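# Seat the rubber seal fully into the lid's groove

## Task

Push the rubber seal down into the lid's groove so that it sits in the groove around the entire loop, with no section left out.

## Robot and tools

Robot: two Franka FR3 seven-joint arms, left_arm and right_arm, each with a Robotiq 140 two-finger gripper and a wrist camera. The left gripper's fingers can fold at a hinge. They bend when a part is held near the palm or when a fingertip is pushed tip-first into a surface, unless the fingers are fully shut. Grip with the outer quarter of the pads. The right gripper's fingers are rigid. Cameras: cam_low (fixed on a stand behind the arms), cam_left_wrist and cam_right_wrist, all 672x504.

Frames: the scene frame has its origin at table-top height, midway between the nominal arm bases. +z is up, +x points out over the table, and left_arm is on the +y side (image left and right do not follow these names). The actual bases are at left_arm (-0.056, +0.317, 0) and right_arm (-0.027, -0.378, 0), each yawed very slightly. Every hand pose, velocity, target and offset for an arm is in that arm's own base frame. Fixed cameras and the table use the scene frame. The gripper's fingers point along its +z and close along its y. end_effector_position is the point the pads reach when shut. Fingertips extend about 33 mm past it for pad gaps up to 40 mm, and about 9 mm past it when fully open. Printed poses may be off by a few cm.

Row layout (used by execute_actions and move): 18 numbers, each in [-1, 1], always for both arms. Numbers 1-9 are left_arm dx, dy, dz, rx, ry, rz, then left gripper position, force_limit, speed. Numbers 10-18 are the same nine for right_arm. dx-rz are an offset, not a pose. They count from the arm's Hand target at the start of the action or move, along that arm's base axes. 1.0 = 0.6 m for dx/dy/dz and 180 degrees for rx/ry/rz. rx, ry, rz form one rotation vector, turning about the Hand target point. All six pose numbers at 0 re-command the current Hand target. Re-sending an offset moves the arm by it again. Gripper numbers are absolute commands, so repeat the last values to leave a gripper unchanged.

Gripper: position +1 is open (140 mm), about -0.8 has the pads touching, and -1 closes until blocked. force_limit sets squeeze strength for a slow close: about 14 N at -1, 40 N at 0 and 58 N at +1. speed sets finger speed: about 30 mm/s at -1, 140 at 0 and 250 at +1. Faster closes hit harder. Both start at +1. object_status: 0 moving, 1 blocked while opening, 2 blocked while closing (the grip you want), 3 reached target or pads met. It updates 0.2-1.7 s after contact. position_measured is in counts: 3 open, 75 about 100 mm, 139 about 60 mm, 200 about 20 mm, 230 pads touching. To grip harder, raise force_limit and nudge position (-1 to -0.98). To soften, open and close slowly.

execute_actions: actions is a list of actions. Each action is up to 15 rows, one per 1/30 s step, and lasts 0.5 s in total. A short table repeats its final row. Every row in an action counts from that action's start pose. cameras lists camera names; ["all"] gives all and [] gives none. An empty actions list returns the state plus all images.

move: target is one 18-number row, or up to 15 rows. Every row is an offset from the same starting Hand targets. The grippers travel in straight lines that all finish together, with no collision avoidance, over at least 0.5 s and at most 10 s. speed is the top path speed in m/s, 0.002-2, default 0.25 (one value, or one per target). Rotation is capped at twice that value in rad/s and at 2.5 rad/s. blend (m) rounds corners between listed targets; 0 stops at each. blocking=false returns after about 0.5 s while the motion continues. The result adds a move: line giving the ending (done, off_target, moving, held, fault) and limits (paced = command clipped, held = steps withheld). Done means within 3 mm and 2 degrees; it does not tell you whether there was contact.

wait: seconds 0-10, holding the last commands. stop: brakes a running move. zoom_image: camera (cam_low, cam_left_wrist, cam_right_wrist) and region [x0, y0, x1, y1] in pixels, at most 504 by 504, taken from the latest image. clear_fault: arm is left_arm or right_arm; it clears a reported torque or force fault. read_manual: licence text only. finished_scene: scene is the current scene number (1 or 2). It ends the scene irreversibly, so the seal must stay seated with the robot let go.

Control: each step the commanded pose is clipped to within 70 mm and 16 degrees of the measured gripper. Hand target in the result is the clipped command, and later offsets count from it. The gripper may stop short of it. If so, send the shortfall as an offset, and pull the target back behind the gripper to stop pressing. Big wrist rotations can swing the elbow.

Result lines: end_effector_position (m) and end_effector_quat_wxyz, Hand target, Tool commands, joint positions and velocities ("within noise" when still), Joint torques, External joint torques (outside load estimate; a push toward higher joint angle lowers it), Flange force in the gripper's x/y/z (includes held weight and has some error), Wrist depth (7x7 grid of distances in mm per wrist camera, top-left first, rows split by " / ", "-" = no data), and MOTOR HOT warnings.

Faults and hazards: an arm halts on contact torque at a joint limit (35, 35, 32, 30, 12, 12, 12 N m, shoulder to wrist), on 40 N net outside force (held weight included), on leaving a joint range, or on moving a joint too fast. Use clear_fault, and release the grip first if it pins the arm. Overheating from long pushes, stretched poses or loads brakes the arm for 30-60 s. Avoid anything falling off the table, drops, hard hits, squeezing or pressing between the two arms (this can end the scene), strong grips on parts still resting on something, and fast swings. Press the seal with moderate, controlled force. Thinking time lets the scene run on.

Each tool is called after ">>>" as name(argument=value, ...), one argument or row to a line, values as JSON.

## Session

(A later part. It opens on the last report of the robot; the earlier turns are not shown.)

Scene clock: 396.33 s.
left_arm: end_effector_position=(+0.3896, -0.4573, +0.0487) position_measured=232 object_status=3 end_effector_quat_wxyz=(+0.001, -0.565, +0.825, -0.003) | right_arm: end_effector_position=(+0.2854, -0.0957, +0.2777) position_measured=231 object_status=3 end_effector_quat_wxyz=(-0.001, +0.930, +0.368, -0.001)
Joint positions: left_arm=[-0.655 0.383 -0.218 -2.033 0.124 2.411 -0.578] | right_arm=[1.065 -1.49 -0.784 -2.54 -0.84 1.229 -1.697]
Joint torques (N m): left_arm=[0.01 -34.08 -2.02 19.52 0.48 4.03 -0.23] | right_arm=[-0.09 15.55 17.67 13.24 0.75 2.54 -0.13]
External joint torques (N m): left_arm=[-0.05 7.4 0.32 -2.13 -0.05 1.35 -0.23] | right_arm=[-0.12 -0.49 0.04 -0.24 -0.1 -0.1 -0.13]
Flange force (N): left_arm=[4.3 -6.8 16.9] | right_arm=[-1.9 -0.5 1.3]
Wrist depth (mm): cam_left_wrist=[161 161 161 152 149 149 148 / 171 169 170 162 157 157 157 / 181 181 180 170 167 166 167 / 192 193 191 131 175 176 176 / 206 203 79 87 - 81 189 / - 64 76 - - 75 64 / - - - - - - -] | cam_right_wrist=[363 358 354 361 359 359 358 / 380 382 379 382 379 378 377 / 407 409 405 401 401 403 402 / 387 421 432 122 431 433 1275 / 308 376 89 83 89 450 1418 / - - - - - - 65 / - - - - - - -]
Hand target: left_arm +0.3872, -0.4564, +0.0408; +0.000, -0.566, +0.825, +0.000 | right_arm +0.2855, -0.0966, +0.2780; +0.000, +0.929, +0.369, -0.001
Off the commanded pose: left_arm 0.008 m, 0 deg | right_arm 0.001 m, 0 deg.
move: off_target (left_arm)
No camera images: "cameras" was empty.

>>> move(
  target=[
    [0.003, -0.001, 0.03, 0, 0, 0, -1, -1, -0.3, 0,0,0,0,0,0,-0.81,-1,0.2],
  ],
  speed=[0.03],
  cameras=["cam_left_wrist"],
)

>>> zoom_image(
  camera="cam_left_wrist",
  region=[260, 60, 460, 260],
)

Scene clock: 397.57 s.
left_arm: end_effector_position=(+0.3897, -0.4571, +0.0582) position_measured=232 object_status=3 end_effector_quat_wxyz=(+0.002, -0.566, +0.824, -0.001) | right_arm: end_effector_position=(+0.2854, -0.0957, +0.2777) position_measured=231 object_status=3 end_effector_quat_wxyz=(-0.001, +0.930, +0.368, -0.001)
Joint positions: left_arm=[-0.653 0.369 -0.221 -2.025 0.12 2.385 -0.578] | right_arm=[1.065 -1.49 -0.784 -2.54 -0.84 1.229 -1.697]
Joint velocities: left_arm=[0.001 0 0 -0.001 0.001 -0.005 -0.002] | right_arm=[within noise]
Joint torques (N m): left_arm=[1.17 -40.25 -2.7 21.5 0.17 2.42 0.21] | right_arm=[-0.06 15.53 17.66 13.21 0.77 2.55 -0.11]
External joint torques (N m): left_arm=[1.09 0.93 -0.45 -0.32 -0.37 -0.23 0.21] | right_arm=[-0.1 -0.6 -0.02 -0.21 -0.09 -0.08 -0.11]
Flange force (N): left_arm=[-1.1 -1.3 0.6] | right_arm=[-1.9 -0.5 1.5]
Wrist depth (mm): cam_left_wrist=[169 169 169 161 157 158 156 / 179 180 179 171 166 166 167 / 190 190 189 181 175 176 173 / 202 202 201 131 186 188 190 / 216 213 79 87 - 81 198 / - 64 76 - - 75 64 / - - - - - - -] | cam_right_wrist=[350 359 360 356 357 353 357 / 379 382 381 382 383 376 379 / 405 405 405 403 406 402 404 / 389 419 431 122 436 431 1356 / 308 377 89 83 89 96 1364 / - - - - - - 65 / - - - - - - -]
Hand target: left_arm +0.3890, -0.4570, +0.0588; +0.000, -0.566, +0.825, +0.000 | right_arm +0.2855, -0.0966, +0.2780; +0.000, +0.929, +0.369, -0.001
Off the commanded pose: left_arm 0.001 m, 0 deg | right_arm 0.001 m, 0 deg.
move: done
Images, in order (width x height): cam_left_wrist 672x504.

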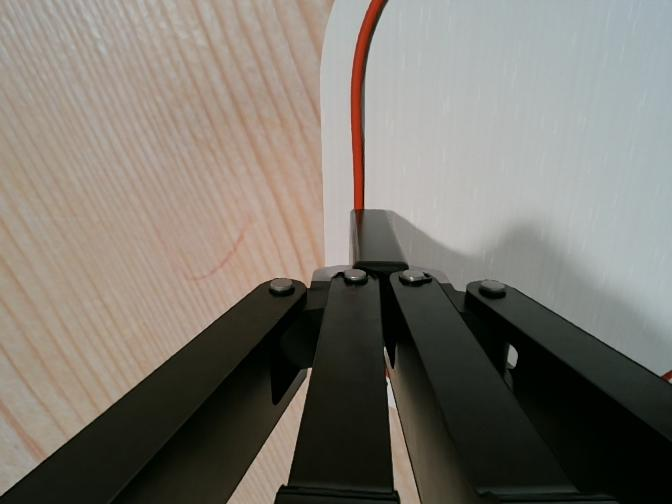

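Scaled by 2.520 from the camera's 672x504 image, which has a finer 960x720 frame.

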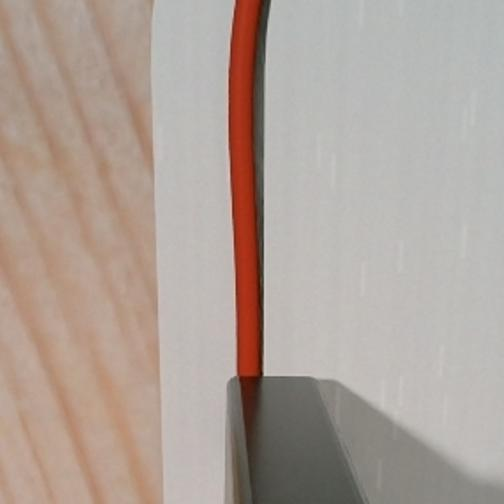

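>>> move(
  target=[
    [0.0017, -0.0222, 0, 0, 0, 0, -1, -1, -0.3, 0,0,0,0,0,0,-0.81,-1,0.2],
    [0.0017, -0.0222, -0.018, 0, 0, 0, -1, -1, -0.3, 0,0,0,0,0,0,-0.81,-1,0.2],
    [-0.0022, -0.0207, -0.018, 0, 0, 0, -1, -1, -0.3, 0,0,0,0,0,0,-0.81,-1,0.2],
    [-0.0022, -0.0207, -0.0275, 0, 0, 0, -1, -1, -0.3, 0,0,0,0,0,0,-0.81,-1,0.2],
  ],
  speed=[0.05, 0.03, 0.015, 0.015],
  cameras=["cam_left_wrist"],
)

>>> zoom_image(
  camera="cam_left_wrist",
  region=[260, 60, 460, 260],
)

Scene clock: 400.40 s.
left_arm: end_effector_position=(+0.3893, -0.4703, +0.0488) position_measured=232 object_status=3 end_effector_quat_wxyz=(+0.000, -0.565, +0.825, -0.002) | right_arm: end_effector_position=(+0.2854, -0.0957, +0.2777) position_measured=231 object_status=3 end_effector_quat_wxyz=(-0.001, +0.930, +0.368, -0.001)
Joint positions: left_arm=[-0.677 0.409 -0.211 -1.991 0.121 2.393 -0.589] | right_arm=[1.065 -1.49 -0.784 -2.54 -0.84 1.229 -1.697]
Joint velocities: left_arm=[-0.005 -0.001 0.003 0.001 0.001 0 -0.001] | right_arm=[within noise]
Joint torques (N m): left_arm=[0.12 -35.73 -2.11 19.55 0.72 3.93 -0.27] | right_arm=[-0.12 15.58 17.67 13.21 0.75 2.53 -0.08]
External joint torques (N m): left_arm=[0.19 6.59 0.4 -2.16 0.19 1.28 -0.27] | right_arm=[-0.08 -0.5 0.05 -0.25 -0.09 -0.1 -0.08]
Flange force (N): left_arm=[3.2 -5.0 15.1] | right_arm=[-1.7 -0.6 1.3]
Wrist depth (mm): cam_left_wrist=[161 161 161 156 149 148 149 / 170 169 170 161 158 157 157 / 181 180 180 171 167 167 166 / 192 191 191 146 176 177 177 / 205 202 79 87 - 81 189 / - 64 76 - - 75 64 / - - - - - - -] | cam_right_wrist=[361 362 358 356 356 355 357 / 380 382 383 383 381 377 376 / 408 406 403 407 400 405 404 / 391 419 430 122 432 430 1299 / 310 374 89 83 89 90 - / - - - - - - 65 / - - - - - - -]
Hand target: left_arm +0.3877, -0.4694, +0.0423; +0.000, -0.566, +0.825, +0.000 | right_arm +0.2855, -0.0966, +0.2780; +0.000, +0.929, +0.369, -0.001
Off the commanded pose: left_arm 0.007 m, 0 deg | right_arm 0.001 m, 0 deg.
move: off_target (left_arm)
Images, in order (width x height): cam_left_wrist 672x504.

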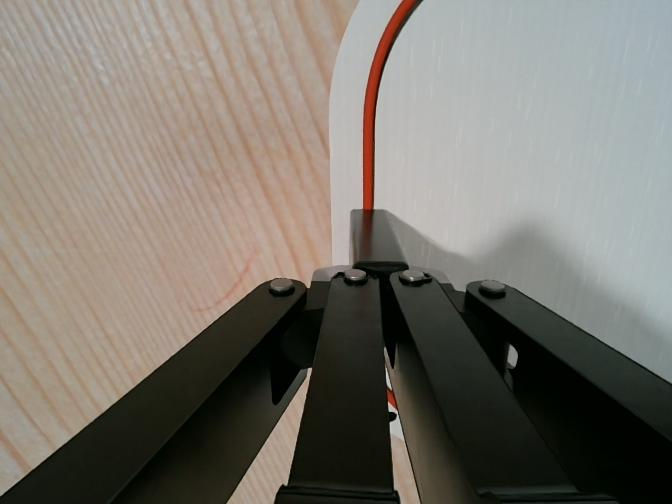

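Scaled by 2.520 from the camera's 672x504 image, which has a finer 960x720 frame.

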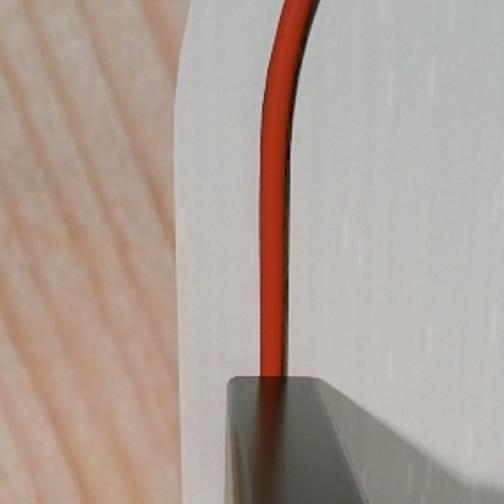

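>>> move(
  target=[
    [0, 0, 0.023, 0, 0, 0, -1, -1, -0.3, 0,0,0,0,0,0,-0.81,-1,0.2],
    [-0.0033, -0.0242, 0.023, 0, 0, 0, -1, -1, -0.3, 0,0,0,0,0,0,-0.81,-1,0.2],
    [-0.0033, -0.0242, 0.0095, 0, 0, 0, -1, -1, -0.3, 0,0,0,0,0,0,-0.81,-1,0.2],
    [-0.0064, -0.0230, 0.0095, 0, 0, 0, -1, -1, -0.3, 0,0,0,0,0,0,-0.81,-1,0.2],
    [-0.0064, -0.0230, 0, 0, 0, 0, -1, -1, -0.3, 0,0,0,0,0,0,-0.81,-1,0.2],
  ],
  speed=[0.03, 0.05, 0.03, 0.015, 0.015],
  cameras=["cam_left_wrist"],
)

>>> zoom_image(
  camera="cam_left_wrist",
  region=[260, 60, 460, 260],
)

Scene clock: 403.73 s.
left_arm: end_effector_position=(+0.3854, -0.4840, +0.0487) position_measured=232 object_status=3 end_effector_quat_wxyz=(+0.000, -0.565, +0.825, -0.002) | right_arm: end_effector_position=(+0.2854, -0.0957, +0.2777) position_measured=231 object_status=3 end_effector_quat_wxyz=(-0.001, +0.930, +0.368, -0.001)
Joint positions: left_arm=[-0.705 0.429 -0.203 -1.957 0.121 2.38 -0.607] | right_arm=[1.065 -1.49 -0.784 -2.54 -0.84 1.229 -1.697]
Joint velocities: left_arm=[-0.004 0.001 0.004 0 -0.001 0 -0.001] | right_arm=[within noise]
Joint torques (N m): left_arm=[0.05 -36.71 -1.98 19.8 0.68 3.93 -0.22] | right_arm=[-0.07 15.47 17.69 13.18 0.75 2.55 -0.13]
External joint torques (N m): left_arm=[0.12 6.41 0.56 -2.1 0.14 1.27 -0.22] | right_arm=[-0.08 -0.66 0.02 -0.25 -0.1 -0.08 -0.13]
Flange force (N): left_arm=[3.1 -4.9 14.5] | right_arm=[-2.1 -0.6 1.6]
Wrist depth (mm): cam_left_wrist=[161 162 160 159 149 148 148 / 170 170 169 165 157 157 156 / 180 180 180 172 167 167 166 / 192 192 191 147 172 176 177 / 206 202 79 87 - 81 189 / - 64 76 - - 75 64 / - - - - - - -] | cam_right_wrist=[363 360 364 362 357 358 357 / 383 381 386 384 382 380 376 / 405 405 404 408 406 407 403 / 388 419 430 122 429 424 1291 / 306 375 89 83 89 451 1391 / - - - - - - - / - - - - - - -]
Hand target: left_arm +0.3839, -0.4832, +0.0423; +0.000, -0.566, +0.825, +0.000 | right_arm +0.2855, -0.0966, +0.2780; +0.000, +0.929, +0.369, -0.001
Off the commanded pose: left_arm 0.007 m, 0 deg | right_arm 0.001 m, 0 deg.
move: off_target (left_arm)
Images, in order (width x height): cam_left_wrist 672x504.

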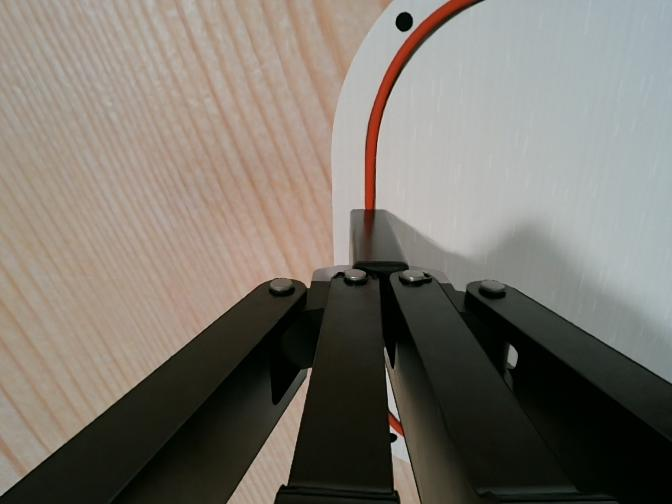

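Scaled by 2.520 from the camera's 672x504 image, which has a finer 960x720 frame.

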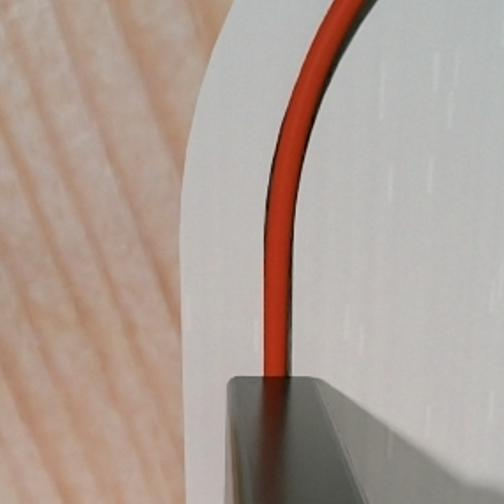

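>>> move(
  target=[
    [0, 0, 0.023, 0, 0, 0, -1, -1, -0.3, 0,0,0,0,0,0,-0.81,-1,0.2],
    [-0.0036, -0.0241, 0.023, 0, 0, 0, -1, -1, -0.3, 0,0,0,0,0,0,-0.81,-1,0.2],
    [-0.0036, -0.0241, 0.0095, 0, 0, 0, -1, -1, -0.3, 0,0,0,0,0,0,-0.81,-1,0.2],
    [-0.0064, -0.0230, 0.0095, 0, 0, 0, -1, -1, -0.3, 0,0,0,0,0,0,-0.81,-1,0.2],
    [-0.0064, -0.0230, 0, 0, 0, 0, -1, -1, -0.3, 0,0,0,0,0,0,-0.81,-1,0.2],
  ],
  speed=[0.03, 0.05, 0.03, 0.015, 0.015],
  cameras=["cam_left_wrist"],
)

>>> zoom_image(
  camera="cam_left_wrist",
  region=[260, 60, 460, 260],
)

Scene clock: 407.03 s.
left_arm: end_effector_position=(+0.3813, -0.4976, +0.0487) position_measured=232 object_status=3 end_effector_quat_wxyz=(+0.000, -0.565, +0.825, -0.002) | right_arm: end_effector_position=(+0.2854, -0.0957, +0.2777) position_measured=231 object_status=3 end_effector_quat_wxyz=(-0.001, +0.930, +0.368, -0.001)
Joint positions: left_arm=[-0.731 0.451 -0.197 -1.922 0.121 2.365 -0.625] | right_arm=[1.065 -1.49 -0.784 -2.54 -0.84 1.229 -1.697]
Joint velocities: left_arm=[-0.004 -0.001 0.005 -0.001 0 0.002 -0.001] | right_arm=[within noise]
Joint torques (N m): left_arm=[-0.34 -37.47 -1.61 20.01 0.61 4.03 -0.17] | right_arm=[-0.06 15.55 17.73 13.2 0.76 2.54 -0.11]
External joint torques (N m): left_arm=[-0.45 6.37 0.78 -2 0.06 1.38 -0.17] | right_arm=[-0.12 -0.57 0.09 -0.22 -0.09 -0.11 -0.11]
Flange force (N): left_arm=[3.8 -4.8 14.5] | right_arm=[-2.0 -0.7 1.3]
Wrist depth (mm): cam_left_wrist=[161 161 160 160 151 149 148 / 170 170 170 167 157 157 157 / 180 180 179 171 167 167 166 / 192 191 190 147 175 178 177 / 205 202 79 87 - 82 187 / - 64 76 - - 75 64 / - - - - - - -] | cam_right_wrist=[365 361 356 357 360 358 357 / 379 382 382 382 377 379 378 / 405 407 403 401 401 407 404 / 390 421 429 122 431 435 1275 / 308 377 89 83 89 452 1391 / - - - - - - 65 / - - - - - - -]
Hand target: left_arm +0.3800, -0.4970, +0.0423; +0.000, -0.566, +0.825, +0.000 | right_arm +0.2855, -0.0966, +0.2780; +0.000, +0.929, +0.369, -0.001
Off the commanded pose: left_arm 0.007 m, 0 deg | right_arm 0.001 m, 0 deg.
move: off_target (left_arm)
Images, in order (width x height): cam_left_wrist 672x504.

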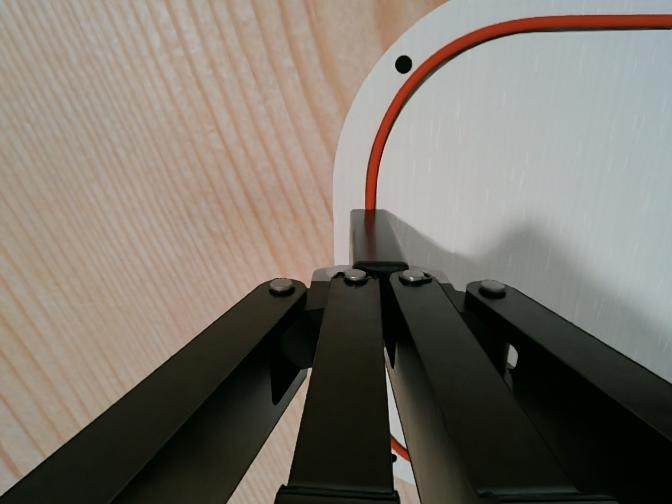

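Scaled by 2.520 from the camera's 672x504 image, which has a finer 960x720 frame.

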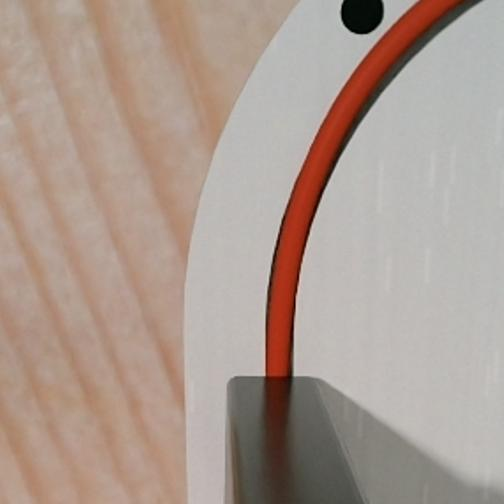

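>>> move(
  target=[
    [0, 0, 0.023, 0, 0, 0, -1, -1, -0.3, 0,0,0,0,0,0,-0.81,-1,0.2],
    [-0.0048, -0.0225, 0.023, 0, 0, -0.0222, -1, -1, -0.3, 0,0,0,0,0,0,-0.81,-1,0.2],
    [-0.0048, -0.0225, 0.0095, 0, 0, -0.0222, -1, -1, -0.3, 0,0,0,0,0,0,-0.81,-1,0.2],
    [-0.0071, -0.0216, 0.0095, 0, 0, -0.0222, -1, -1, -0.3, 0,0,0,0,0,0,-0.81,-1,0.2],
    [-0.0071, -0.0216, 0, 0, 0, -0.0222, -1, -1, -0.3, 0,0,0,0,0,0,-0.81,-1,0.2],
  ],
  speed=[0.03, 0.05, 0.03, 0.015, 0.015],
  cameras=["cam_left_wrist"],
)

>>> zoom_image(
  camera="cam_left_wrist",
  region=[260, 60, 460, 260],
)

Scene clock: 410.67 s.
left_arm: end_effector_position=(+0.3771, -0.5104, +0.0488) position_measured=232 object_status=3 end_effector_quat_wxyz=(+0.000, -0.540, +0.842, -0.002) | right_arm: end_effector_position=(+0.2854, -0.0957, +0.2777) position_measured=231 object_status=3 end_effector_quat_wxyz=(-0.001, +0.930, +0.368, -0.001)
Joint positions: left_arm=[-0.732 0.473 -0.217 -1.888 0.137 2.35 -0.591] | right_arm=[1.065 -1.49 -0.784 -2.54 -0.84 1.229 -1.697]
Joint torques (N m): left_arm=[0.29 -38.42 -2.49 20.09 0.89 4.14 0.14] | right_arm=[-0.09 15.57 17.68 13.2 0.76 2.55 -0.13]
External joint torques (N m): left_arm=[0.29 6.19 0.44 -2.09 0.33 1.48 0.14] | right_arm=[-0.15 -0.53 0.07 -0.25 -0.09 -0.09 -0.13]
Flange force (N): left_arm=[1.8 -4.4 14.0] | right_arm=[-2.0 -0.7 1.4]
Wrist depth (mm): cam_left_wrist=[161 160 160 161 156 150 148 / 170 170 169 167 158 157 157 / 180 180 180 172 167 167 166 / 192 192 191 147 173 178 177 / 205 202 79 87 - 81 189 / - 64 76 - - 75 64 / - - - - - - -] | cam_right_wrist=[369 360 357 361 362 357 358 / 378 385 382 380 381 381 381 / 404 402 404 404 404 400 402 / 391 423 438 122 435 429 1339 / 310 378 89 83 89 447 1347 / - - - - - - 65 / - - - - - - -]
Hand target: left_arm +0.3758, -0.5099, +0.0423; +0.000, -0.537, +0.844, +0.000 | right_arm +0.2855, -0.0966, +0.2780; +0.000, +0.929, +0.369, -0.001
Off the commanded pose: left_arm 0.007 m, 0 deg | right_arm 0.001 m, 0 deg.
move: off_target (left_arm)
Images, in order (width x height): cam_left_wrist 672x504.

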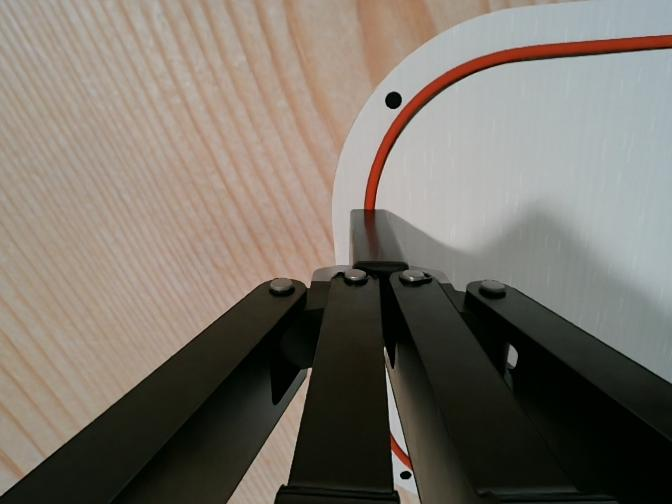

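Scaled by 2.520 from the camera's 672x504 image, which has a finer 960x720 frame.

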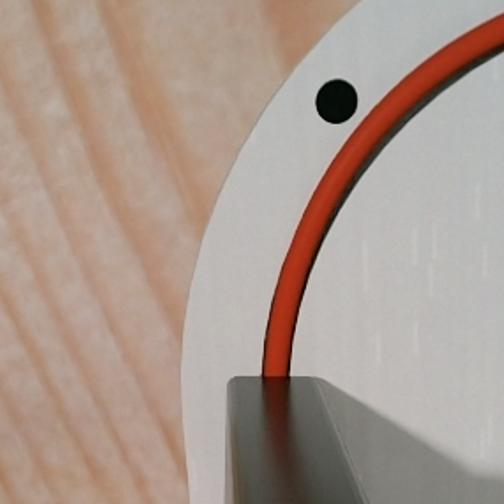

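>>> move(
  target=[
    [0, 0, 0.023, 0, 0, 0, -1, -1, -0.3, 0,0,0,0,0,0,-0.81,-1,0.2],
    [-0.0055, -0.0212, 0.023, 0, 0, -0.0444, -1, -1, -0.3, 0,0,0,0,0,0,-0.81,-1,0.2],
    [-0.0055, -0.0212, 0.0095, 0, 0, -0.0444, -1, -1, -0.3, 0,0,0,0,0,0,-0.81,-1,0.2],
    [-0.0078, -0.0201, 0.0095, 0, 0, -0.0444, -1, -1, -0.3, 0,0,0,0,0,0,-0.81,-1,0.2],
    [-0.0078, -0.0201, 0, 0, 0, -0.0444, -1, -1, -0.3, 0,0,0,0,0,0,-0.81,-1,0.2],
  ],
  speed=[0.03, 0.05, 0.03, 0.015, 0.015],
  cameras=["cam_left_wrist"],
)

>>> zoom_image(
  camera="cam_left_wrist",
  region=[260, 60, 460, 260],
)

Scene clock: 415.00 s.
left_arm: end_effector_position=(+0.3719, -0.5235, +0.0491) position_measured=232 object_status=3 end_effector_quat_wxyz=(+0.000, -0.479, +0.878, -0.003) | right_arm: end_effector_position=(+0.2854, -0.0957, +0.2777) position_measured=231 object_status=3 end_effector_quat_wxyz=(-0.001, +0.930, +0.368, -0.001)
Joint positions: left_arm=[-0.72 0.495 -0.253 -1.857 0.164 2.337 -0.485] | right_arm=[1.065 -1.49 -0.784 -2.54 -0.84 1.229 -1.697]
Joint torques (N m): left_arm=[0.64 -39.28 -2.88 20.19 1.01 3.83 0.18] | right_arm=[-0.08 15.51 17.66 13.22 0.76 2.56 -0.13]
External joint torques (N m): left_arm=[0.7 5.79 0.79 -2.05 0.45 1.19 0.18] | right_arm=[-0.09 -0.63 -0.04 -0.22 -0.09 -0.08 -0.13]
Flange force (N): left_arm=[0.5 -4.3 12.7] | right_arm=[-2.0 -0.5 1.6]
Wrist depth (mm): cam_left_wrist=[161 161 160 161 158 150 147 / 170 170 170 167 157 157 157 / 181 180 180 176 167 167 166 / 192 191 191 147 176 177 176 / 205 202 79 87 - 81 188 / - 64 76 - - 75 64 / - - - - - - -] | cam_right_wrist=[350 361 357 356 360 357 359 / 379 381 380 383 379 378 379 / 407 406 405 401 404 406 406 / 390 419 432 122 429 432 1299 / 309 376 89 83 89 447 1409 / - - - - - - 65 / - - - - - - -]
Hand target: left_arm +0.3711, -0.5220, +0.0423; +0.000, -0.477, +0.879, +0.000 | right_arm +0.2855, -0.0966, +0.2780; +0.000, +0.929, +0.369, -0.001
Off the commanded pose: left_arm 0.007 m, 0 deg | right_arm 0.001 m, 0 deg.
move: off_target (left_arm)
Images, in order (width x height): cam_left_wrist 672x504.

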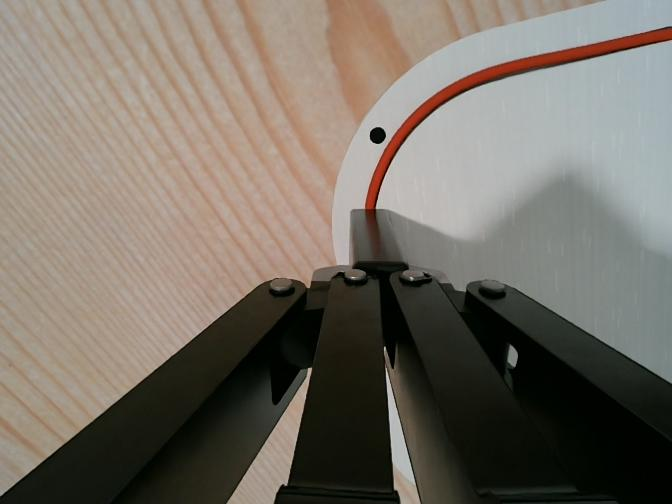

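Scaled by 2.520 from the camera's 672x504 image, which has a finer 960x720 frame.

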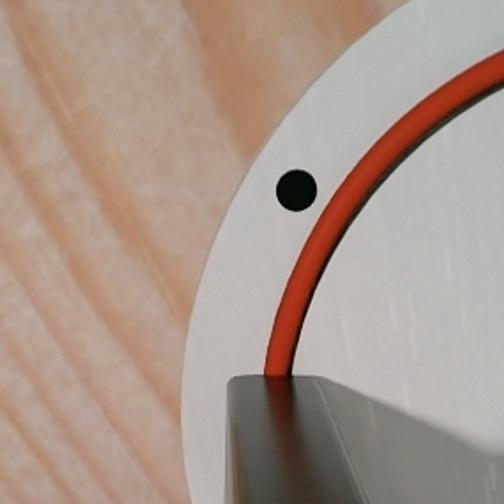

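>>> move(
  target=[
    [0, 0, 0.023, 0, 0, 0, -1, -1, -0.3, 0,0,0,0,0,0,-0.81,-1,0.2],
    [-0.0093, -0.0213, 0.023, 0, 0, -0.0611, -1, -1, -0.3, 0,0,0,0,0,0,-0.81,-1,0.2],
    [-0.0093, -0.0213, 0.0095, 0, 0, -0.0611, -1, -1, -0.3, 0,0,0,0,0,0,-0.81,-1,0.2],
    [-0.0114, -0.0199, 0.0095, 0, 0, -0.0611, -1, -1, -0.3, 0,0,0,0,0,0,-0.81,-1,0.2],
    [-0.0114, -0.0199, -0.0013, 0, 0, -0.0611, -1, -1, -0.3, 0,0,0,0,0,0,-0.81,-1,0.2],
  ],
  speed=[0.03, 0.05, 0.03, 0.015, 0.015],
  cameras=["cam_left_wrist"],
)

>>> zoom_image(
  camera="cam_left_wrist",
  region=[260, 60, 460, 260],
)

Scene clock: 419.87 s.
left_arm: end_effector_position=(+0.3648, -0.5356, +0.0493) position_measured=232 object_status=3 end_effector_quat_wxyz=(+0.000, -0.392, +0.920, -0.003) | right_arm: end_effector_position=(+0.2854, -0.0957, +0.2777) position_measured=231 object_status=3 end_effector_quat_wxyz=(-0.001, +0.930, +0.368, -0.001)
Joint positions: left_arm=[-0.696 0.518 -0.304 -1.83 0.202 2.322 -0.336] | right_arm=[1.065 -1.49 -0.784 -2.54 -0.84 1.229 -1.697]
Joint torques (N m): left_arm=[0.63 -38.77 -3.46 20.05 1.04 4.06 0.13] | right_arm=[-0.08 15.52 17.71 13.21 0.75 2.55 -0.11]
External joint torques (N m): left_arm=[0.59 6.59 1.1 -2.27 0.47 1.41 0.13] | right_arm=[-0.02 -0.56 0.07 -0.31 -0.08 -0.09 -0.11]
Flange force (N): left_arm=[0.1 -5.2 14.5] | right_arm=[-1.8 -0.8 1.4]
Wrist depth (mm): cam_left_wrist=[161 161 161 161 158 150 148 / 170 170 169 169 159 157 157 / 180 180 180 175 167 167 167 / 192 192 190 147 175 178 177 / 205 202 79 87 - 82 188 / - 64 76 - - 75 64 / - - - - - - -] | cam_right_wrist=[363 358 356 355 359 362 357 / 384 380 380 383 378 380 377 / 405 407 407 402 402 407 404 / 390 423 432 122 430 432 1275 / 307 374 89 83 89 445 1331 / - - - - - - 65 / - - - - - - -]
Hand target: left_arm +0.3642, -0.5339, +0.0415; +0.000, -0.390, +0.921, +0.000 | right_arm +0.2855, -0.0966, +0.2780; +0.000, +0.929, +0.369, -0.001
Off the commanded pose: left_arm 0.008 m, 0 deg | right_arm 0.001 m, 0 deg.
move: off_target (left_arm)
Images, in order (width x height): cam_left_wrist 672x504.

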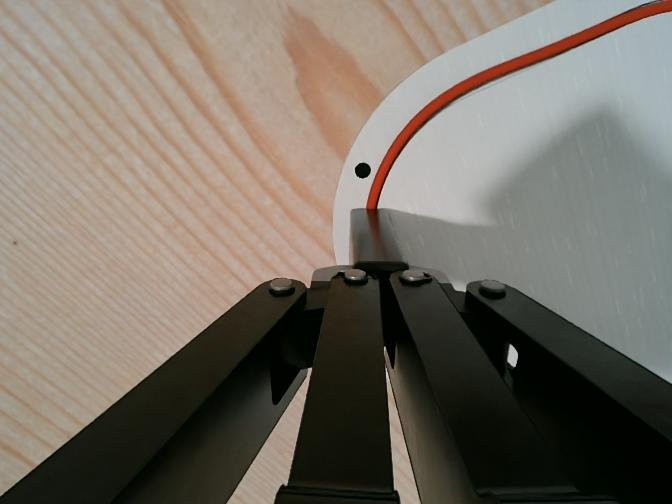

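Scaled by 2.520 from the camera's 672x504 image, which has a finer 960x720 frame.

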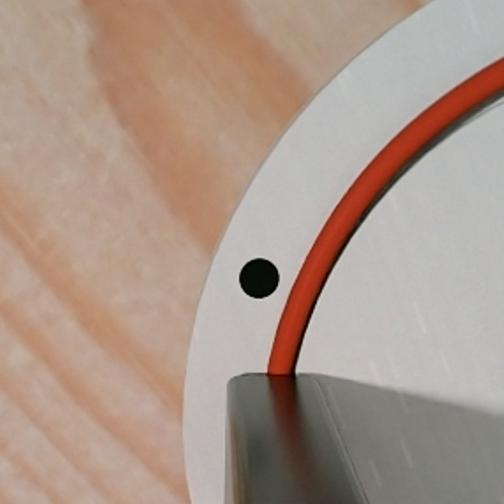

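>>> move(
  target=[
    [0, 0, -0.004, 0, 0, 0, -1, -1, -0.3, 0,0,0,0,0,0,-0.81,-1,0.2],
  ],
  speed=[0.015],
  cameras=[],
)

Scene clock: 420.77 s.
left_arm: end_effector_position=(+0.3657, -0.5366, +0.0493) position_measured=232 object_status=3 end_effector_quat_wxyz=(+0.001, -0.392, +0.920, -0.005) | right_arm: end_effector_position=(+0.2854, -0.0957, +0.2777) position_measured=231 object_status=3 end_effector_quat_wxyz=(-0.001, +0.930, +0.368, -0.001)
Joint positions: left_arm=[-0.696 0.518 -0.303 -1.83 0.204 2.327 -0.336] | right_arm=[1.065 -1.49 -0.784 -2.54 -0.84 1.229 -1.697]
Joint velocities: left_arm=[0.001 -0.001 0.001 0.002 0 0.004 -0.001] | right_arm=[within noise]
Joint torques (N m): left_arm=[0.44 -36.97 -3.11 19.53 0.97 3.83 0.08] | right_arm=[-0.09 15.53 17.73 13.26 0.76 2.56 -0.13]
External joint torques (N m): left_arm=[0.39 8.31 1.44 -2.73 0.4 1.19 0.08] | right_arm=[-0.16 -0.63 0.13 -0.13 -0.1 -0.07 -0.13]
Flange force (N): left_arm=[1.0 -8.2 17.3] | right_arm=[-2.2 -0.6 1.2]
Wrist depth (mm): cam_left_wrist=[161 161 161 160 159 149 148 / 170 171 170 167 159 157 157 / 181 181 180 178 166 165 166 / 192 192 192 147 175 178 176 / 206 202 79 87 - 81 188 / - 64 76 - - 75 64 / - - - - - - -] | cam_right_wrist=[348 359 359 360 357 361 356 / 382 383 382 384 379 382 379 / 409 406 407 404 404 404 404 / 390 419 431 122 430 435 1283 / 307 374 89 83 89 95 1373 / - - - - - - 65 / - - - - - - -]
Hand target: left_arm +0.3642, -0.5339, +0.0391; +0.000, -0.390, +0.921, +0.000 | right_arm +0.2855, -0.0966, +0.2780; +0.000, +0.929, +0.369, -0.001
Off the commanded pose: left_arm 0.011 m, 1 deg | right_arm 0.001 m, 0 deg.
move: off_target (left_arm)
No camera images: "cameras" was empty.

>>> move(
  target=[
    [0, 0, 0.029, 0, 0, 0, -1, -1, -0.3, 0,0,0,0,0,0,-0.81,-1,0.2],
    [-0.014, -0.0185, 0.029, 0, 0, -0.0611, -1, -1, -0.3, 0,0,0,0,0,0,-0.81,-1,0.2],
    [-0.014, -0.0185, 0.0148, 0, 0, -0.0611, -1, -1, -0.3, 0,0,0,0,0,0,-0.81,-1,0.2],
    [-0.0158, -0.0168, 0.0148, 0, 0, -0.0611, -1, -1, -0.3, 0,0,0,0,0,0,-0.81,-1,0.2],
    [-0.0158, -0.0168, 0.004, 0, 0, -0.0611, -1, -1, -0.3, 0,0,0,0,0,0,-0.81,-1,0.2],
  ],
  speed=[0.03, 0.05, 0.03, 0.015, 0.015],
  cameras=["cam_left_wrist"],
)

>>> zoom_image(
  camera="cam_left_wrist",
  region=[260, 60, 460, 260],
)

Scene clock: 426.07 s.
left_arm: end_effector_position=(+0.3551, -0.5456, +0.0495) position_measured=232 object_status=3 end_effector_quat_wxyz=(+0.000, -0.302, +0.953, -0.002) | right_arm: end_effector_position=(+0.2854, -0.0957, +0.2777) position_measured=231 object_status=3 end_effector_quat_wxyz=(-0.001, +0.930, +0.368, -0.001)
Joint positions: left_arm=[-0.669 0.535 -0.358 -1.814 0.243 2.309 -0.189] | right_arm=[1.065 -1.49 -0.784 -2.54 -0.84 1.229 -1.697]
Joint torques (N m): left_arm=[0.73 -38.15 -4.06 19.86 1.15 4.25 0.17] | right_arm=[-0.05 15.52 17.65 13.23 0.76 2.53 -0.06]
External joint torques (N m): left_arm=[0.64 7.34 1.51 -2.54 0.58 1.6 0.17] | right_arm=[-0.03 -0.5 0.04 -0.27 -0.09 -0.1 -0.06]
Flange force (N): left_arm=[-0.9 -5.8 16.4] | right_arm=[-1.6 -0.7 1.3]
Wrist depth (mm): cam_left_wrist=[161 161 161 160 158 149 149 / 170 170 170 169 159 157 157 / 180 179 179 175 167 166 167 / 192 191 191 147 175 177 176 / 205 202 79 87 - 82 189 / - 64 76 - - 75 64 / - - - - - - -] | cam_right_wrist=[363 359 358 360 361 360 357 / 382 376 379 381 382 380 379 / 406 408 400 407 405 401 404 / 390 423 435 122 431 429 1261 / 310 376 89 83 89 447 1551 / - - - - - - 62 / - - - - - - -]
Hand target: left_arm +0.3548, -0.5440, +0.0415; +0.000, -0.300, +0.954, +0.000 | right_arm +0.2855, -0.0966, +0.2780; +0.000, +0.929, +0.369, -0.001
Off the commanded pose: left_arm 0.008 m, 0 deg | right_arm 0.001 m, 0 deg.
move: off_target (left_arm)
Images, in order (width x height): cam_left_wrist 672x504.

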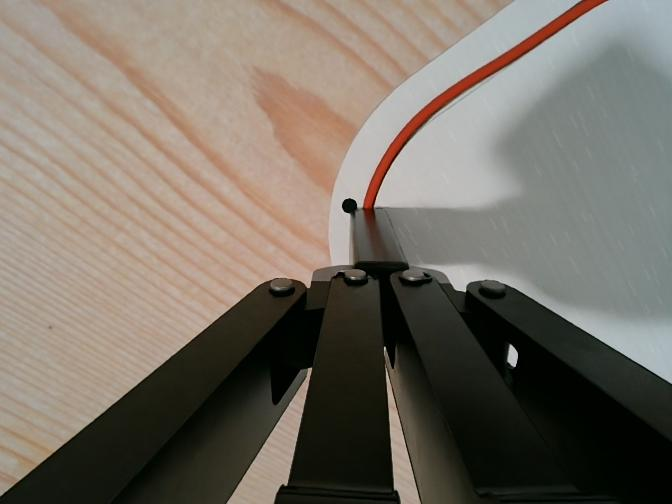

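Scaled by 2.520 from the camera's 672x504 image, which has a finer 960x720 frame.

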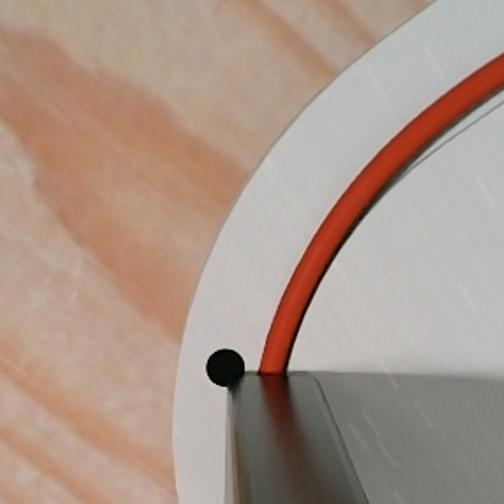

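>>> move(
  target=[
    [0, 0, 0.025, 0, 0, 0, -1, -1, -0.3, 0,0,0,0,0,0,-0.81,-1,0.2],
    [-0.0134, 0.0191, 0.025, 0, 0, 0, -1, -1, -0.3, 0,0,0,0,0,0,-0.81,-1,0.2],
    [-0.0134, 0.0191, 0, 0, 0, 0, -1, -1, -0.3, 0,0,0,0,0,0,-0.81,-1,0.2],
  ],
  speed=[0.04, 0.06, 0.025],
  cameras=["cam_left_wrist"],
)

>>> zoom_image(
  camera="cam_left_wrist",
  region=[260, 60, 460, 260],
)

Scene clock: 428.70 s.
left_arm: end_effector_position=(+0.3475, -0.5340, +0.0487) position_measured=232 object_status=3 end_effector_quat_wxyz=(+0.000, -0.300, +0.954, -0.002) | right_arm: end_effector_position=(+0.2854, -0.0957, +0.2777) position_measured=231 object_status=3 end_effector_quat_wxyz=(-0.001, +0.930, +0.368, -0.001)
Joint positions: left_arm=[-0.652 0.499 -0.37 -1.876 0.242 2.337 -0.187] | right_arm=[1.065 -1.49 -0.784 -2.54 -0.84 1.229 -1.697]
Joint velocities: left_arm=[-0.002 -0.001 0.003 0.001 0 0.004 0.002] | right_arm=[within noise]
Joint torques (N m): left_arm=[0.34 -37.85 -4.12 20.07 1 3.74 -0.1] | right_arm=[-0.05 15.52 17.69 13.2 0.74 2.54 -0.19]
External joint torques (N m): left_arm=[0.46 6.16 1.46 -2.02 0.45 1.09 -0.09] | right_arm=[-0.05 -0.59 0.02 -0.27 -0.11 -0.1 -0.19]
Flange force (N): left_arm=[-0.3 -6.0 13.9] | right_arm=[-2.0 -0.5 1.5]
Wrist depth (mm): cam_left_wrist=[162 160 160 159 152 148 148 / 170 169 168 164 156 157 159 / 179 179 179 167 166 166 164 / 190 191 191 131 174 177 179 / 204 201 79 87 - 81 187 / - 64 75 - - 75 64 / - - - - - - -] | cam_right_wrist=[361 359 359 358 359 359 360 / 381 382 382 377 382 379 378 / 403 404 405 406 401 404 404 / 393 423 428 122 431 429 - / 308 377 89 83 89 447 1382 / - - - - - - 65 / - - - - - - -]
Hand target: left_arm +0.3467, -0.5326, +0.0415; +0.000, -0.300, +0.954, +0.000 | right_arm +0.2855, -0.0966, +0.2780; +0.000, +0.929, +0.369, -0.001
Off the commanded pose: left_arm 0.007 m, 0 deg | right_arm 0.001 m, 0 deg.
move: off_target (left_arm)
Images, in order (width x height): cam_left_wrist 672x504.

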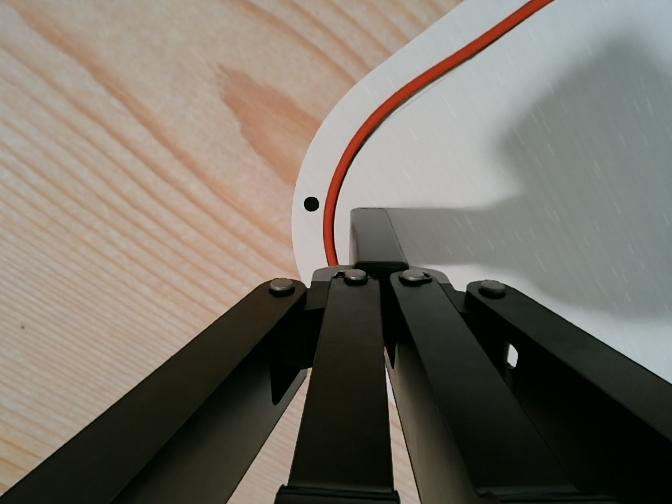

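Scaled by 2.520 from the camera's 672x504 image, which has a finer 960x720 frame.

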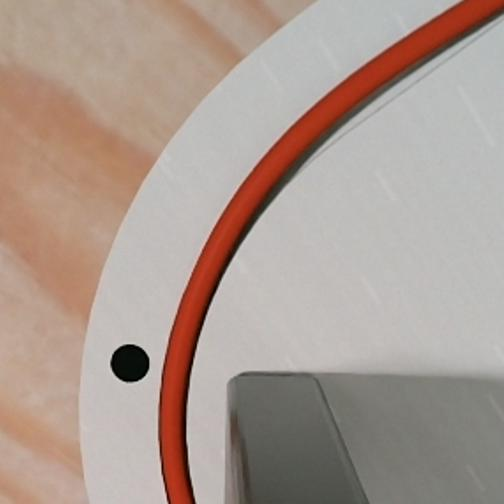

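>>> move(
  target=[
    [0, 0, 0.05, 0, 0, 0, -1, -1, -0.3, 0,0,0,0,0,0,-0.81,-1,0.2],
    [0.05, 0.09, 0.3, 0, 0, 0, -1, -1, -0.3, 0,0,0,0,0,0,-0.81,-1,0.2],
  ],
  speed=[0.08, 0.2],
  cameras=["cam_left_wrist"],
)

>>> zoom_image(
  camera="cam_left_wrist",
  region=[270, 0, 520, 250],
)

Scene clock: 431.93 s.
left_arm: end_effector_position=(+0.3782, -0.4789, +0.2230) position_measured=232 object_status=3 end_effector_quat_wxyz=(+0.003, -0.303, +0.953, -0.002) | right_arm: end_effector_position=(+0.2854, -0.0957, +0.2777) position_measured=231 object_status=3 end_effector_quat_wxyz=(-0.001, +0.930, +0.368, -0.001)
Joint positions: left_arm=[-0.511 0.196 -0.423 -1.828 0.093 2.011 -0.01] | right_arm=[1.065 -1.49 -0.784 -2.54 -0.84 1.229 -1.697]
Joint velocities: left_arm=[0.001 0 -0.001 0 0.001 0 0.005] | right_arm=[within noise]
Joint torques (N m): left_arm=[1.17 -35.49 -2.93 24.1 0.3 2.36 0.33] | right_arm=[-0.07 15.47 17.71 13.22 0.76 2.55 -0.11]
External joint torques (N m): left_arm=[1.06 1.17 -0.54 -0.58 -0.39 -0.25 0.33] | right_arm=[-0.05 -0.56 0.05 -0.3 -0.09 -0.1 -0.11]
Flange force (N): left_arm=[-1.3 0.0 0.9] | right_arm=[-1.9 -0.7 1.5]
Wrist depth (mm): cam_left_wrist=[317 317 315 307 309 307 312 / 333 335 334 324 321 319 329 / 355 353 356 352 350 337 352 / 377 376 377 130 353 371 371 / 405 397 79 87 - 82 389 / - 64 76 - - 75 64 / - - - - - - -] | cam_right_wrist=[360 357 359 357 359 358 358 / 378 381 383 380 382 382 376 / 405 407 403 404 404 403 406 / 389 419 432 122 424 430 1283 / 310 374 89 83 89 445 1400 / - - - - - - 65 / - - - - - - -]
Hand target: left_arm +0.3767, -0.4786, +0.2215; +0.000, -0.300, +0.954, +0.000 | right_arm +0.2855, -0.0966, +0.2780; +0.000, +0.929, +0.369, -0.001
Off the commanded pose: left_arm 0.002 m, 1 deg | right_arm 0.001 m, 0 deg.
move: done
Images, in order (width x height): cam_left_wrist 672x504.

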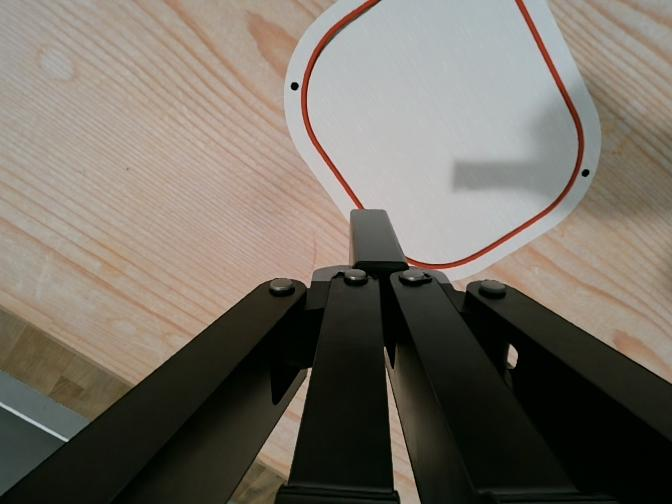

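Scaled by 2.016 from the camera's 672x504 image, which has a finer 960x720 frame.

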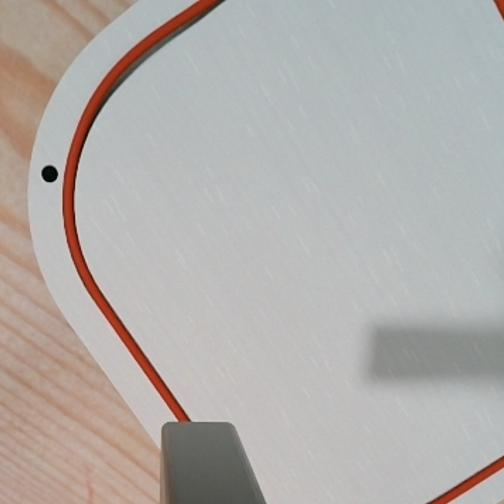

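>>> move(
  target=[
    [-0.01, 0.19, 0.3, 0, 0, 0, -1, -1, -0.3, 0,0,0,0,0,0,-0.81,-1,0.2],
  ],
  speed=[0.25],
  cameras=["cam_left_wrist"],
)

>>> zoom_image(
  camera="cam_left_wrist",
  region=[250, 0, 480, 230],
)

Scene clock: 434.20 s.
left_arm: end_effector_position=(+0.3721, -0.3639, +0.4027) position_measured=232 object_status=3 end_effector_quat_wxyz=(+0.003, -0.304, +0.953, -0.001) | right_arm: end_effector_position=(+0.2854, -0.0957, +0.2777) position_measured=231 object_status=3 end_effector_quat_wxyz=(-0.001, +0.930, +0.368, -0.001)
Joint positions: left_arm=[-0.412 -0.13 -0.336 -1.74 -0.038 1.623 0.21] | right_arm=[1.065 -1.49 -0.784 -2.54 -0.84 1.229 -1.697]
Joint velocities: left_arm=[0.002 0 -0.003 0.002 0 -0.001 0.006] | right_arm=[within noise]
Joint torques (N m): left_arm=[0.57 -25.22 1.11 24.27 0.34 2.37 0.33] | right_arm=[-0.06 15.54 17.77 13.19 0.74 2.55 -0.14]
External joint torques (N m): left_arm=[0.48 1 -0.27 -0.17 -0.43 -0.22 0.33] | right_arm=[-0.02 -0.56 0.08 -0.28 -0.11 -0.09 -0.14]
Flange force (N): left_arm=[-1.1 -2.0 -0.5] | right_arm=[-1.9 -0.6 1.4]
Wrist depth (mm): cam_left_wrist=[479 478 470 475 471 475 474 / 504 504 503 480 494 496 494 / 539 538 527 530 530 531 529 / 1398 568 569 121 554 559 558 / 1524 1513 79 87 - 81 586 / - 64 76 - - 75 64 / - - - - - - -] | cam_right_wrist=[366 357 359 358 357 356 359 / 382 382 384 378 381 377 381 / 407 407 406 407 401 402 404 / 389 421 433 122 432 432 1299 / 307 377 89 83 89 447 1382 / - - - - - - 65 / - - - - - - -]
Hand target: left_arm +0.3707, -0.3646, +0.4015; +0.000, -0.300, +0.954, +0.000 | right_arm +0.2855, -0.0966, +0.2780; +0.000, +0.929, +0.369, -0.001
Off the commanded pose: left_arm 0.002 m, 1 deg | right_arm 0.001 m, 0 deg.
move: done
Images, in order (width x height): cam_left_wrist 672x504.

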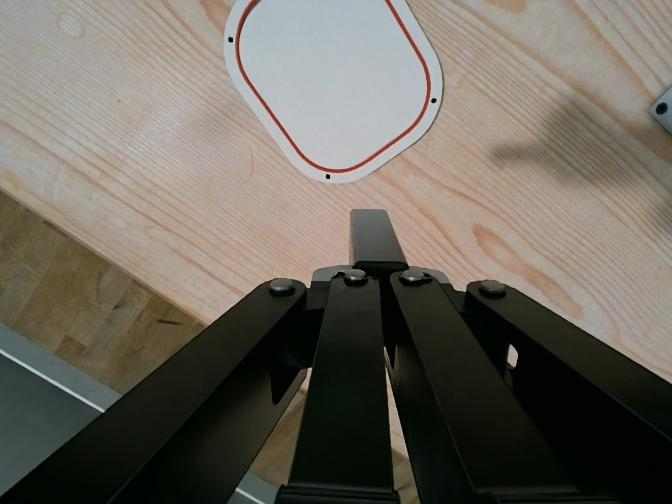

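Scaled by 2.191 from the camera's 672x504 image, which has a finer 960x720 frame.

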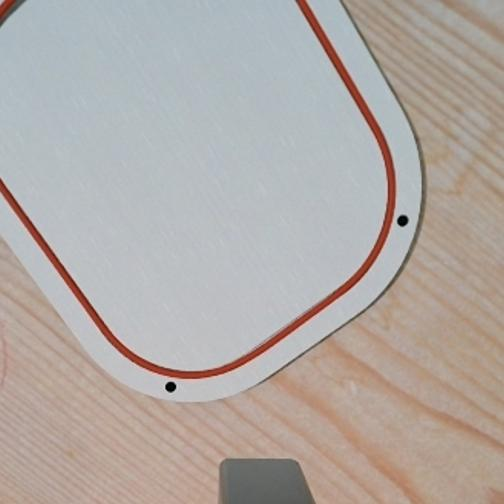

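>>> move(
  target=[
    [-0.1178, -0.0257, 0, 0, 0, 0, -1, -1, -0.3, 0,0,0,0,0,0,-0.81,-1,0.2],
  ],
  speed=[0.25],
  cameras=["cam_left_wrist"],
)

>>> zoom_image(
  camera="cam_left_wrist",
  region=[170, 0, 410, 240],
)

Scene clock: 435.97 s.
left_arm: end_effector_position=(+0.3008, -0.3793, +0.4014) position_measured=232 object_status=3 end_effector_quat_wxyz=(+0.001, -0.296, +0.955, +0.001) | right_arm: end_effector_position=(+0.2854, -0.0957, +0.2777) position_measured=231 object_status=3 end_effector_quat_wxyz=(-0.001, +0.930, +0.368, -0.001)
Joint positions: left_arm=[-0.454 -0.251 -0.385 -1.857 -0.091 1.622 0.146] | right_arm=[1.065 -1.49 -0.784 -2.54 -0.84 1.229 -1.697]
Joint velocities: left_arm=[-0.001 0 0 -0.001 -0.001 0 -0.007] | right_arm=[within noise]
Joint torques (N m): left_arm=[0.88 -21.42 2.62 23.53 0.34 2.75 -0.25] | right_arm=[-0.08 15.51 17.68 13.21 0.75 2.55 -0.16]
External joint torques (N m): left_arm=[0.89 -0.07 -0.2 -0.86 -0.42 0.16 -0.25] | right_arm=[-0.08 -0.57 -0.01 -0.23 -0.1 -0.09 -0.16]
Flange force (N): left_arm=[0.4 2.8 3.1] | right_arm=[-1.9 -0.4 1.5]
Wrist depth (mm): cam_left_wrist=[479 478 470 462 472 474 471 / 506 506 476 483 500 499 503 / 531 535 532 515 532 530 526 / 568 571 564 117 554 566 558 / 1556 577 79 87 - 81 583 / - 64 76 - - 75 64 / - - - - - - -] | cam_right_wrist=[361 362 361 358 360 357 357 / 383 379 379 379 377 380 377 / 404 409 407 402 404 404 402 / 390 419 433 122 433 428 1261 / 308 381 89 83 89 448 1347 / - - - - - - 62 / - - - - - - -]
Hand target: left_arm +0.3000, -0.3800, +0.4015; +0.000, -0.300, +0.954, +0.000 | right_arm +0.2855, -0.0966, +0.2780; +0.000, +0.929, +0.369, -0.001
Off the commanded pose: left_arm 0.001 m, 1 deg | right_arm 0.001 m, 0 deg.
move: done
Images, in order (width x height): cam_left_wrist 672x504.

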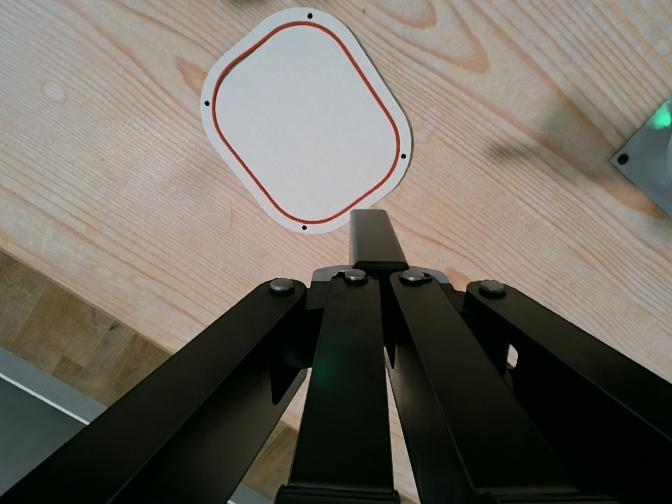

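Scaled by 2.100 from the camera's 672x504 image, which has a finer 960x720 frame.

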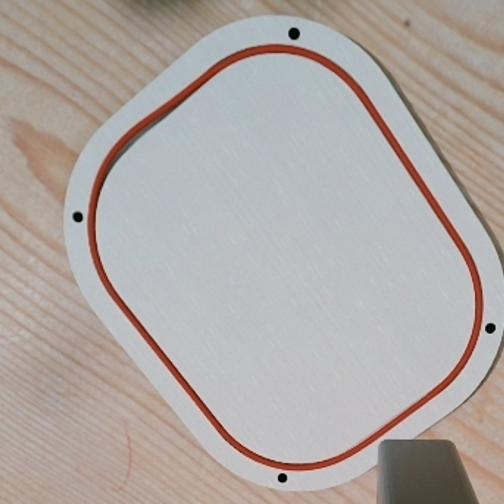

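>>> move(
  target=[
    [0, -0.11, -0.169, 0, 0, -0.139, -1, -1, -0.3, 0,0,0,0,0,0,-0.81,-1,0.2],
    [-0.005, -0.26, -0.46, 0, 0, -0.267, -1, -1, -0.3, 0,0,0,0,0,0,-0.81,-1,0.2],
  ],
  speed=[0.2, 0.2],
  blend=0.03,
  cameras=["cam_left_wrist"],
)

>>> zoom_image(
  camera="cam_left_wrist",
  region=[250, 0, 500, 250],
)

Scene clock: 439.90 s.
left_arm: end_effector_position=(+0.2966, -0.5354, +0.1261) position_measured=232 object_status=3 end_effector_quat_wxyz=(-0.001, +0.109, +0.994, +0.000) | right_arm: end_effector_position=(+0.2854, -0.0957, +0.2777) position_measured=231 object_status=3 end_effector_quat_wxyz=(-0.001, +0.930, +0.368, -0.001)
Joint positions: left_arm=[-0.615 0.324 -0.481 -1.931 0.182 2.21 0.605] | right_arm=[1.065 -1.49 -0.784 -2.54 -0.84 1.229 -1.697]
Joint velocities: left_arm=[0 0 -0.002 -0.001 0 0.001 0.006] | right_arm=[within noise]
Joint torques (N m): left_arm=[0.7 -37.18 -4.91 22.97 0.89 2.87 0.26] | right_arm=[-0.06 15.52 17.7 13.19 0.74 2.55 -0.11]
External joint torques (N m): left_arm=[0.84 1.45 -0.12 -0.31 0.29 0.32 0.26] | right_arm=[-0.13 -0.61 0.08 -0.19 -0.12 -0.08 -0.11]
Flange force (N): left_arm=[-2.2 -0.6 2.8] | right_arm=[-2.1 -0.6 1.4]
Wrist depth (mm): cam_left_wrist=[231 231 230 225 218 218 219 / 243 244 243 233 230 231 228 / 257 257 255 244 241 243 242 / 273 273 271 121 255 256 255 / 292 285 79 87 - 81 282 / - 64 76 - - 75 64 / - - - - - - -] | cam_right_wrist=[363 361 359 360 360 361 357 / 380 382 382 379 381 379 379 / 407 404 403 407 405 406 402 / 389 424 430 122 435 430 1306 / 308 376 89 83 89 447 1418 / - - - - - - 65 / - - - - - - -]
Hand target: left_arm +0.2970, -0.5360, +0.1255; +0.000, +0.114, +0.993, +0.000 | right_arm +0.2855, -0.0966, +0.2780; +0.000, +0.929, +0.369, -0.001
Off the commanded pose: left_arm 0.001 m, 1 deg | right_arm 0.001 m, 0 deg.
move: done
Images, in order (width x height): cam_left_wrist 672x504.

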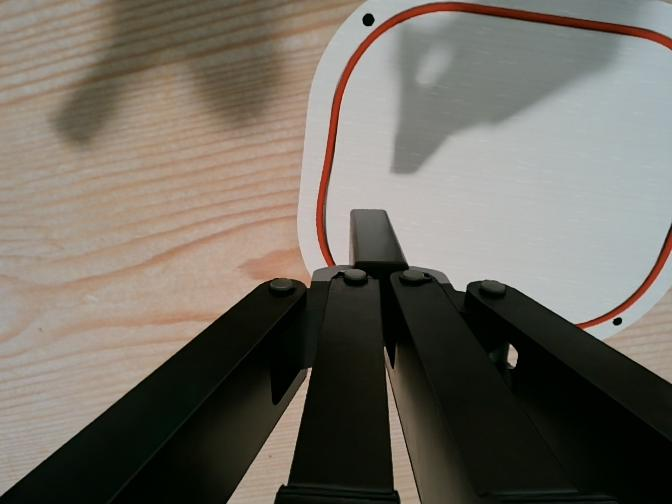

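Scaled by 2.016 from the camera's 672x504 image, which has a finer 960x720 frame.

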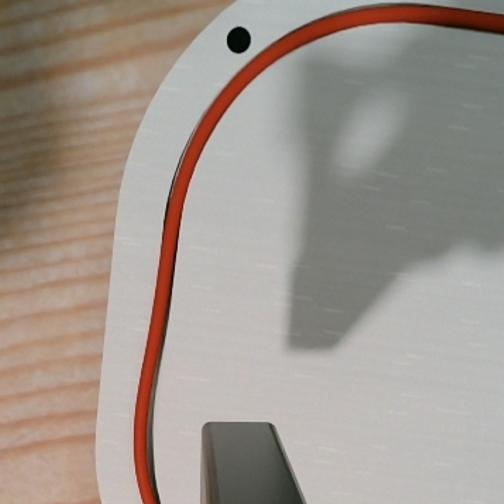

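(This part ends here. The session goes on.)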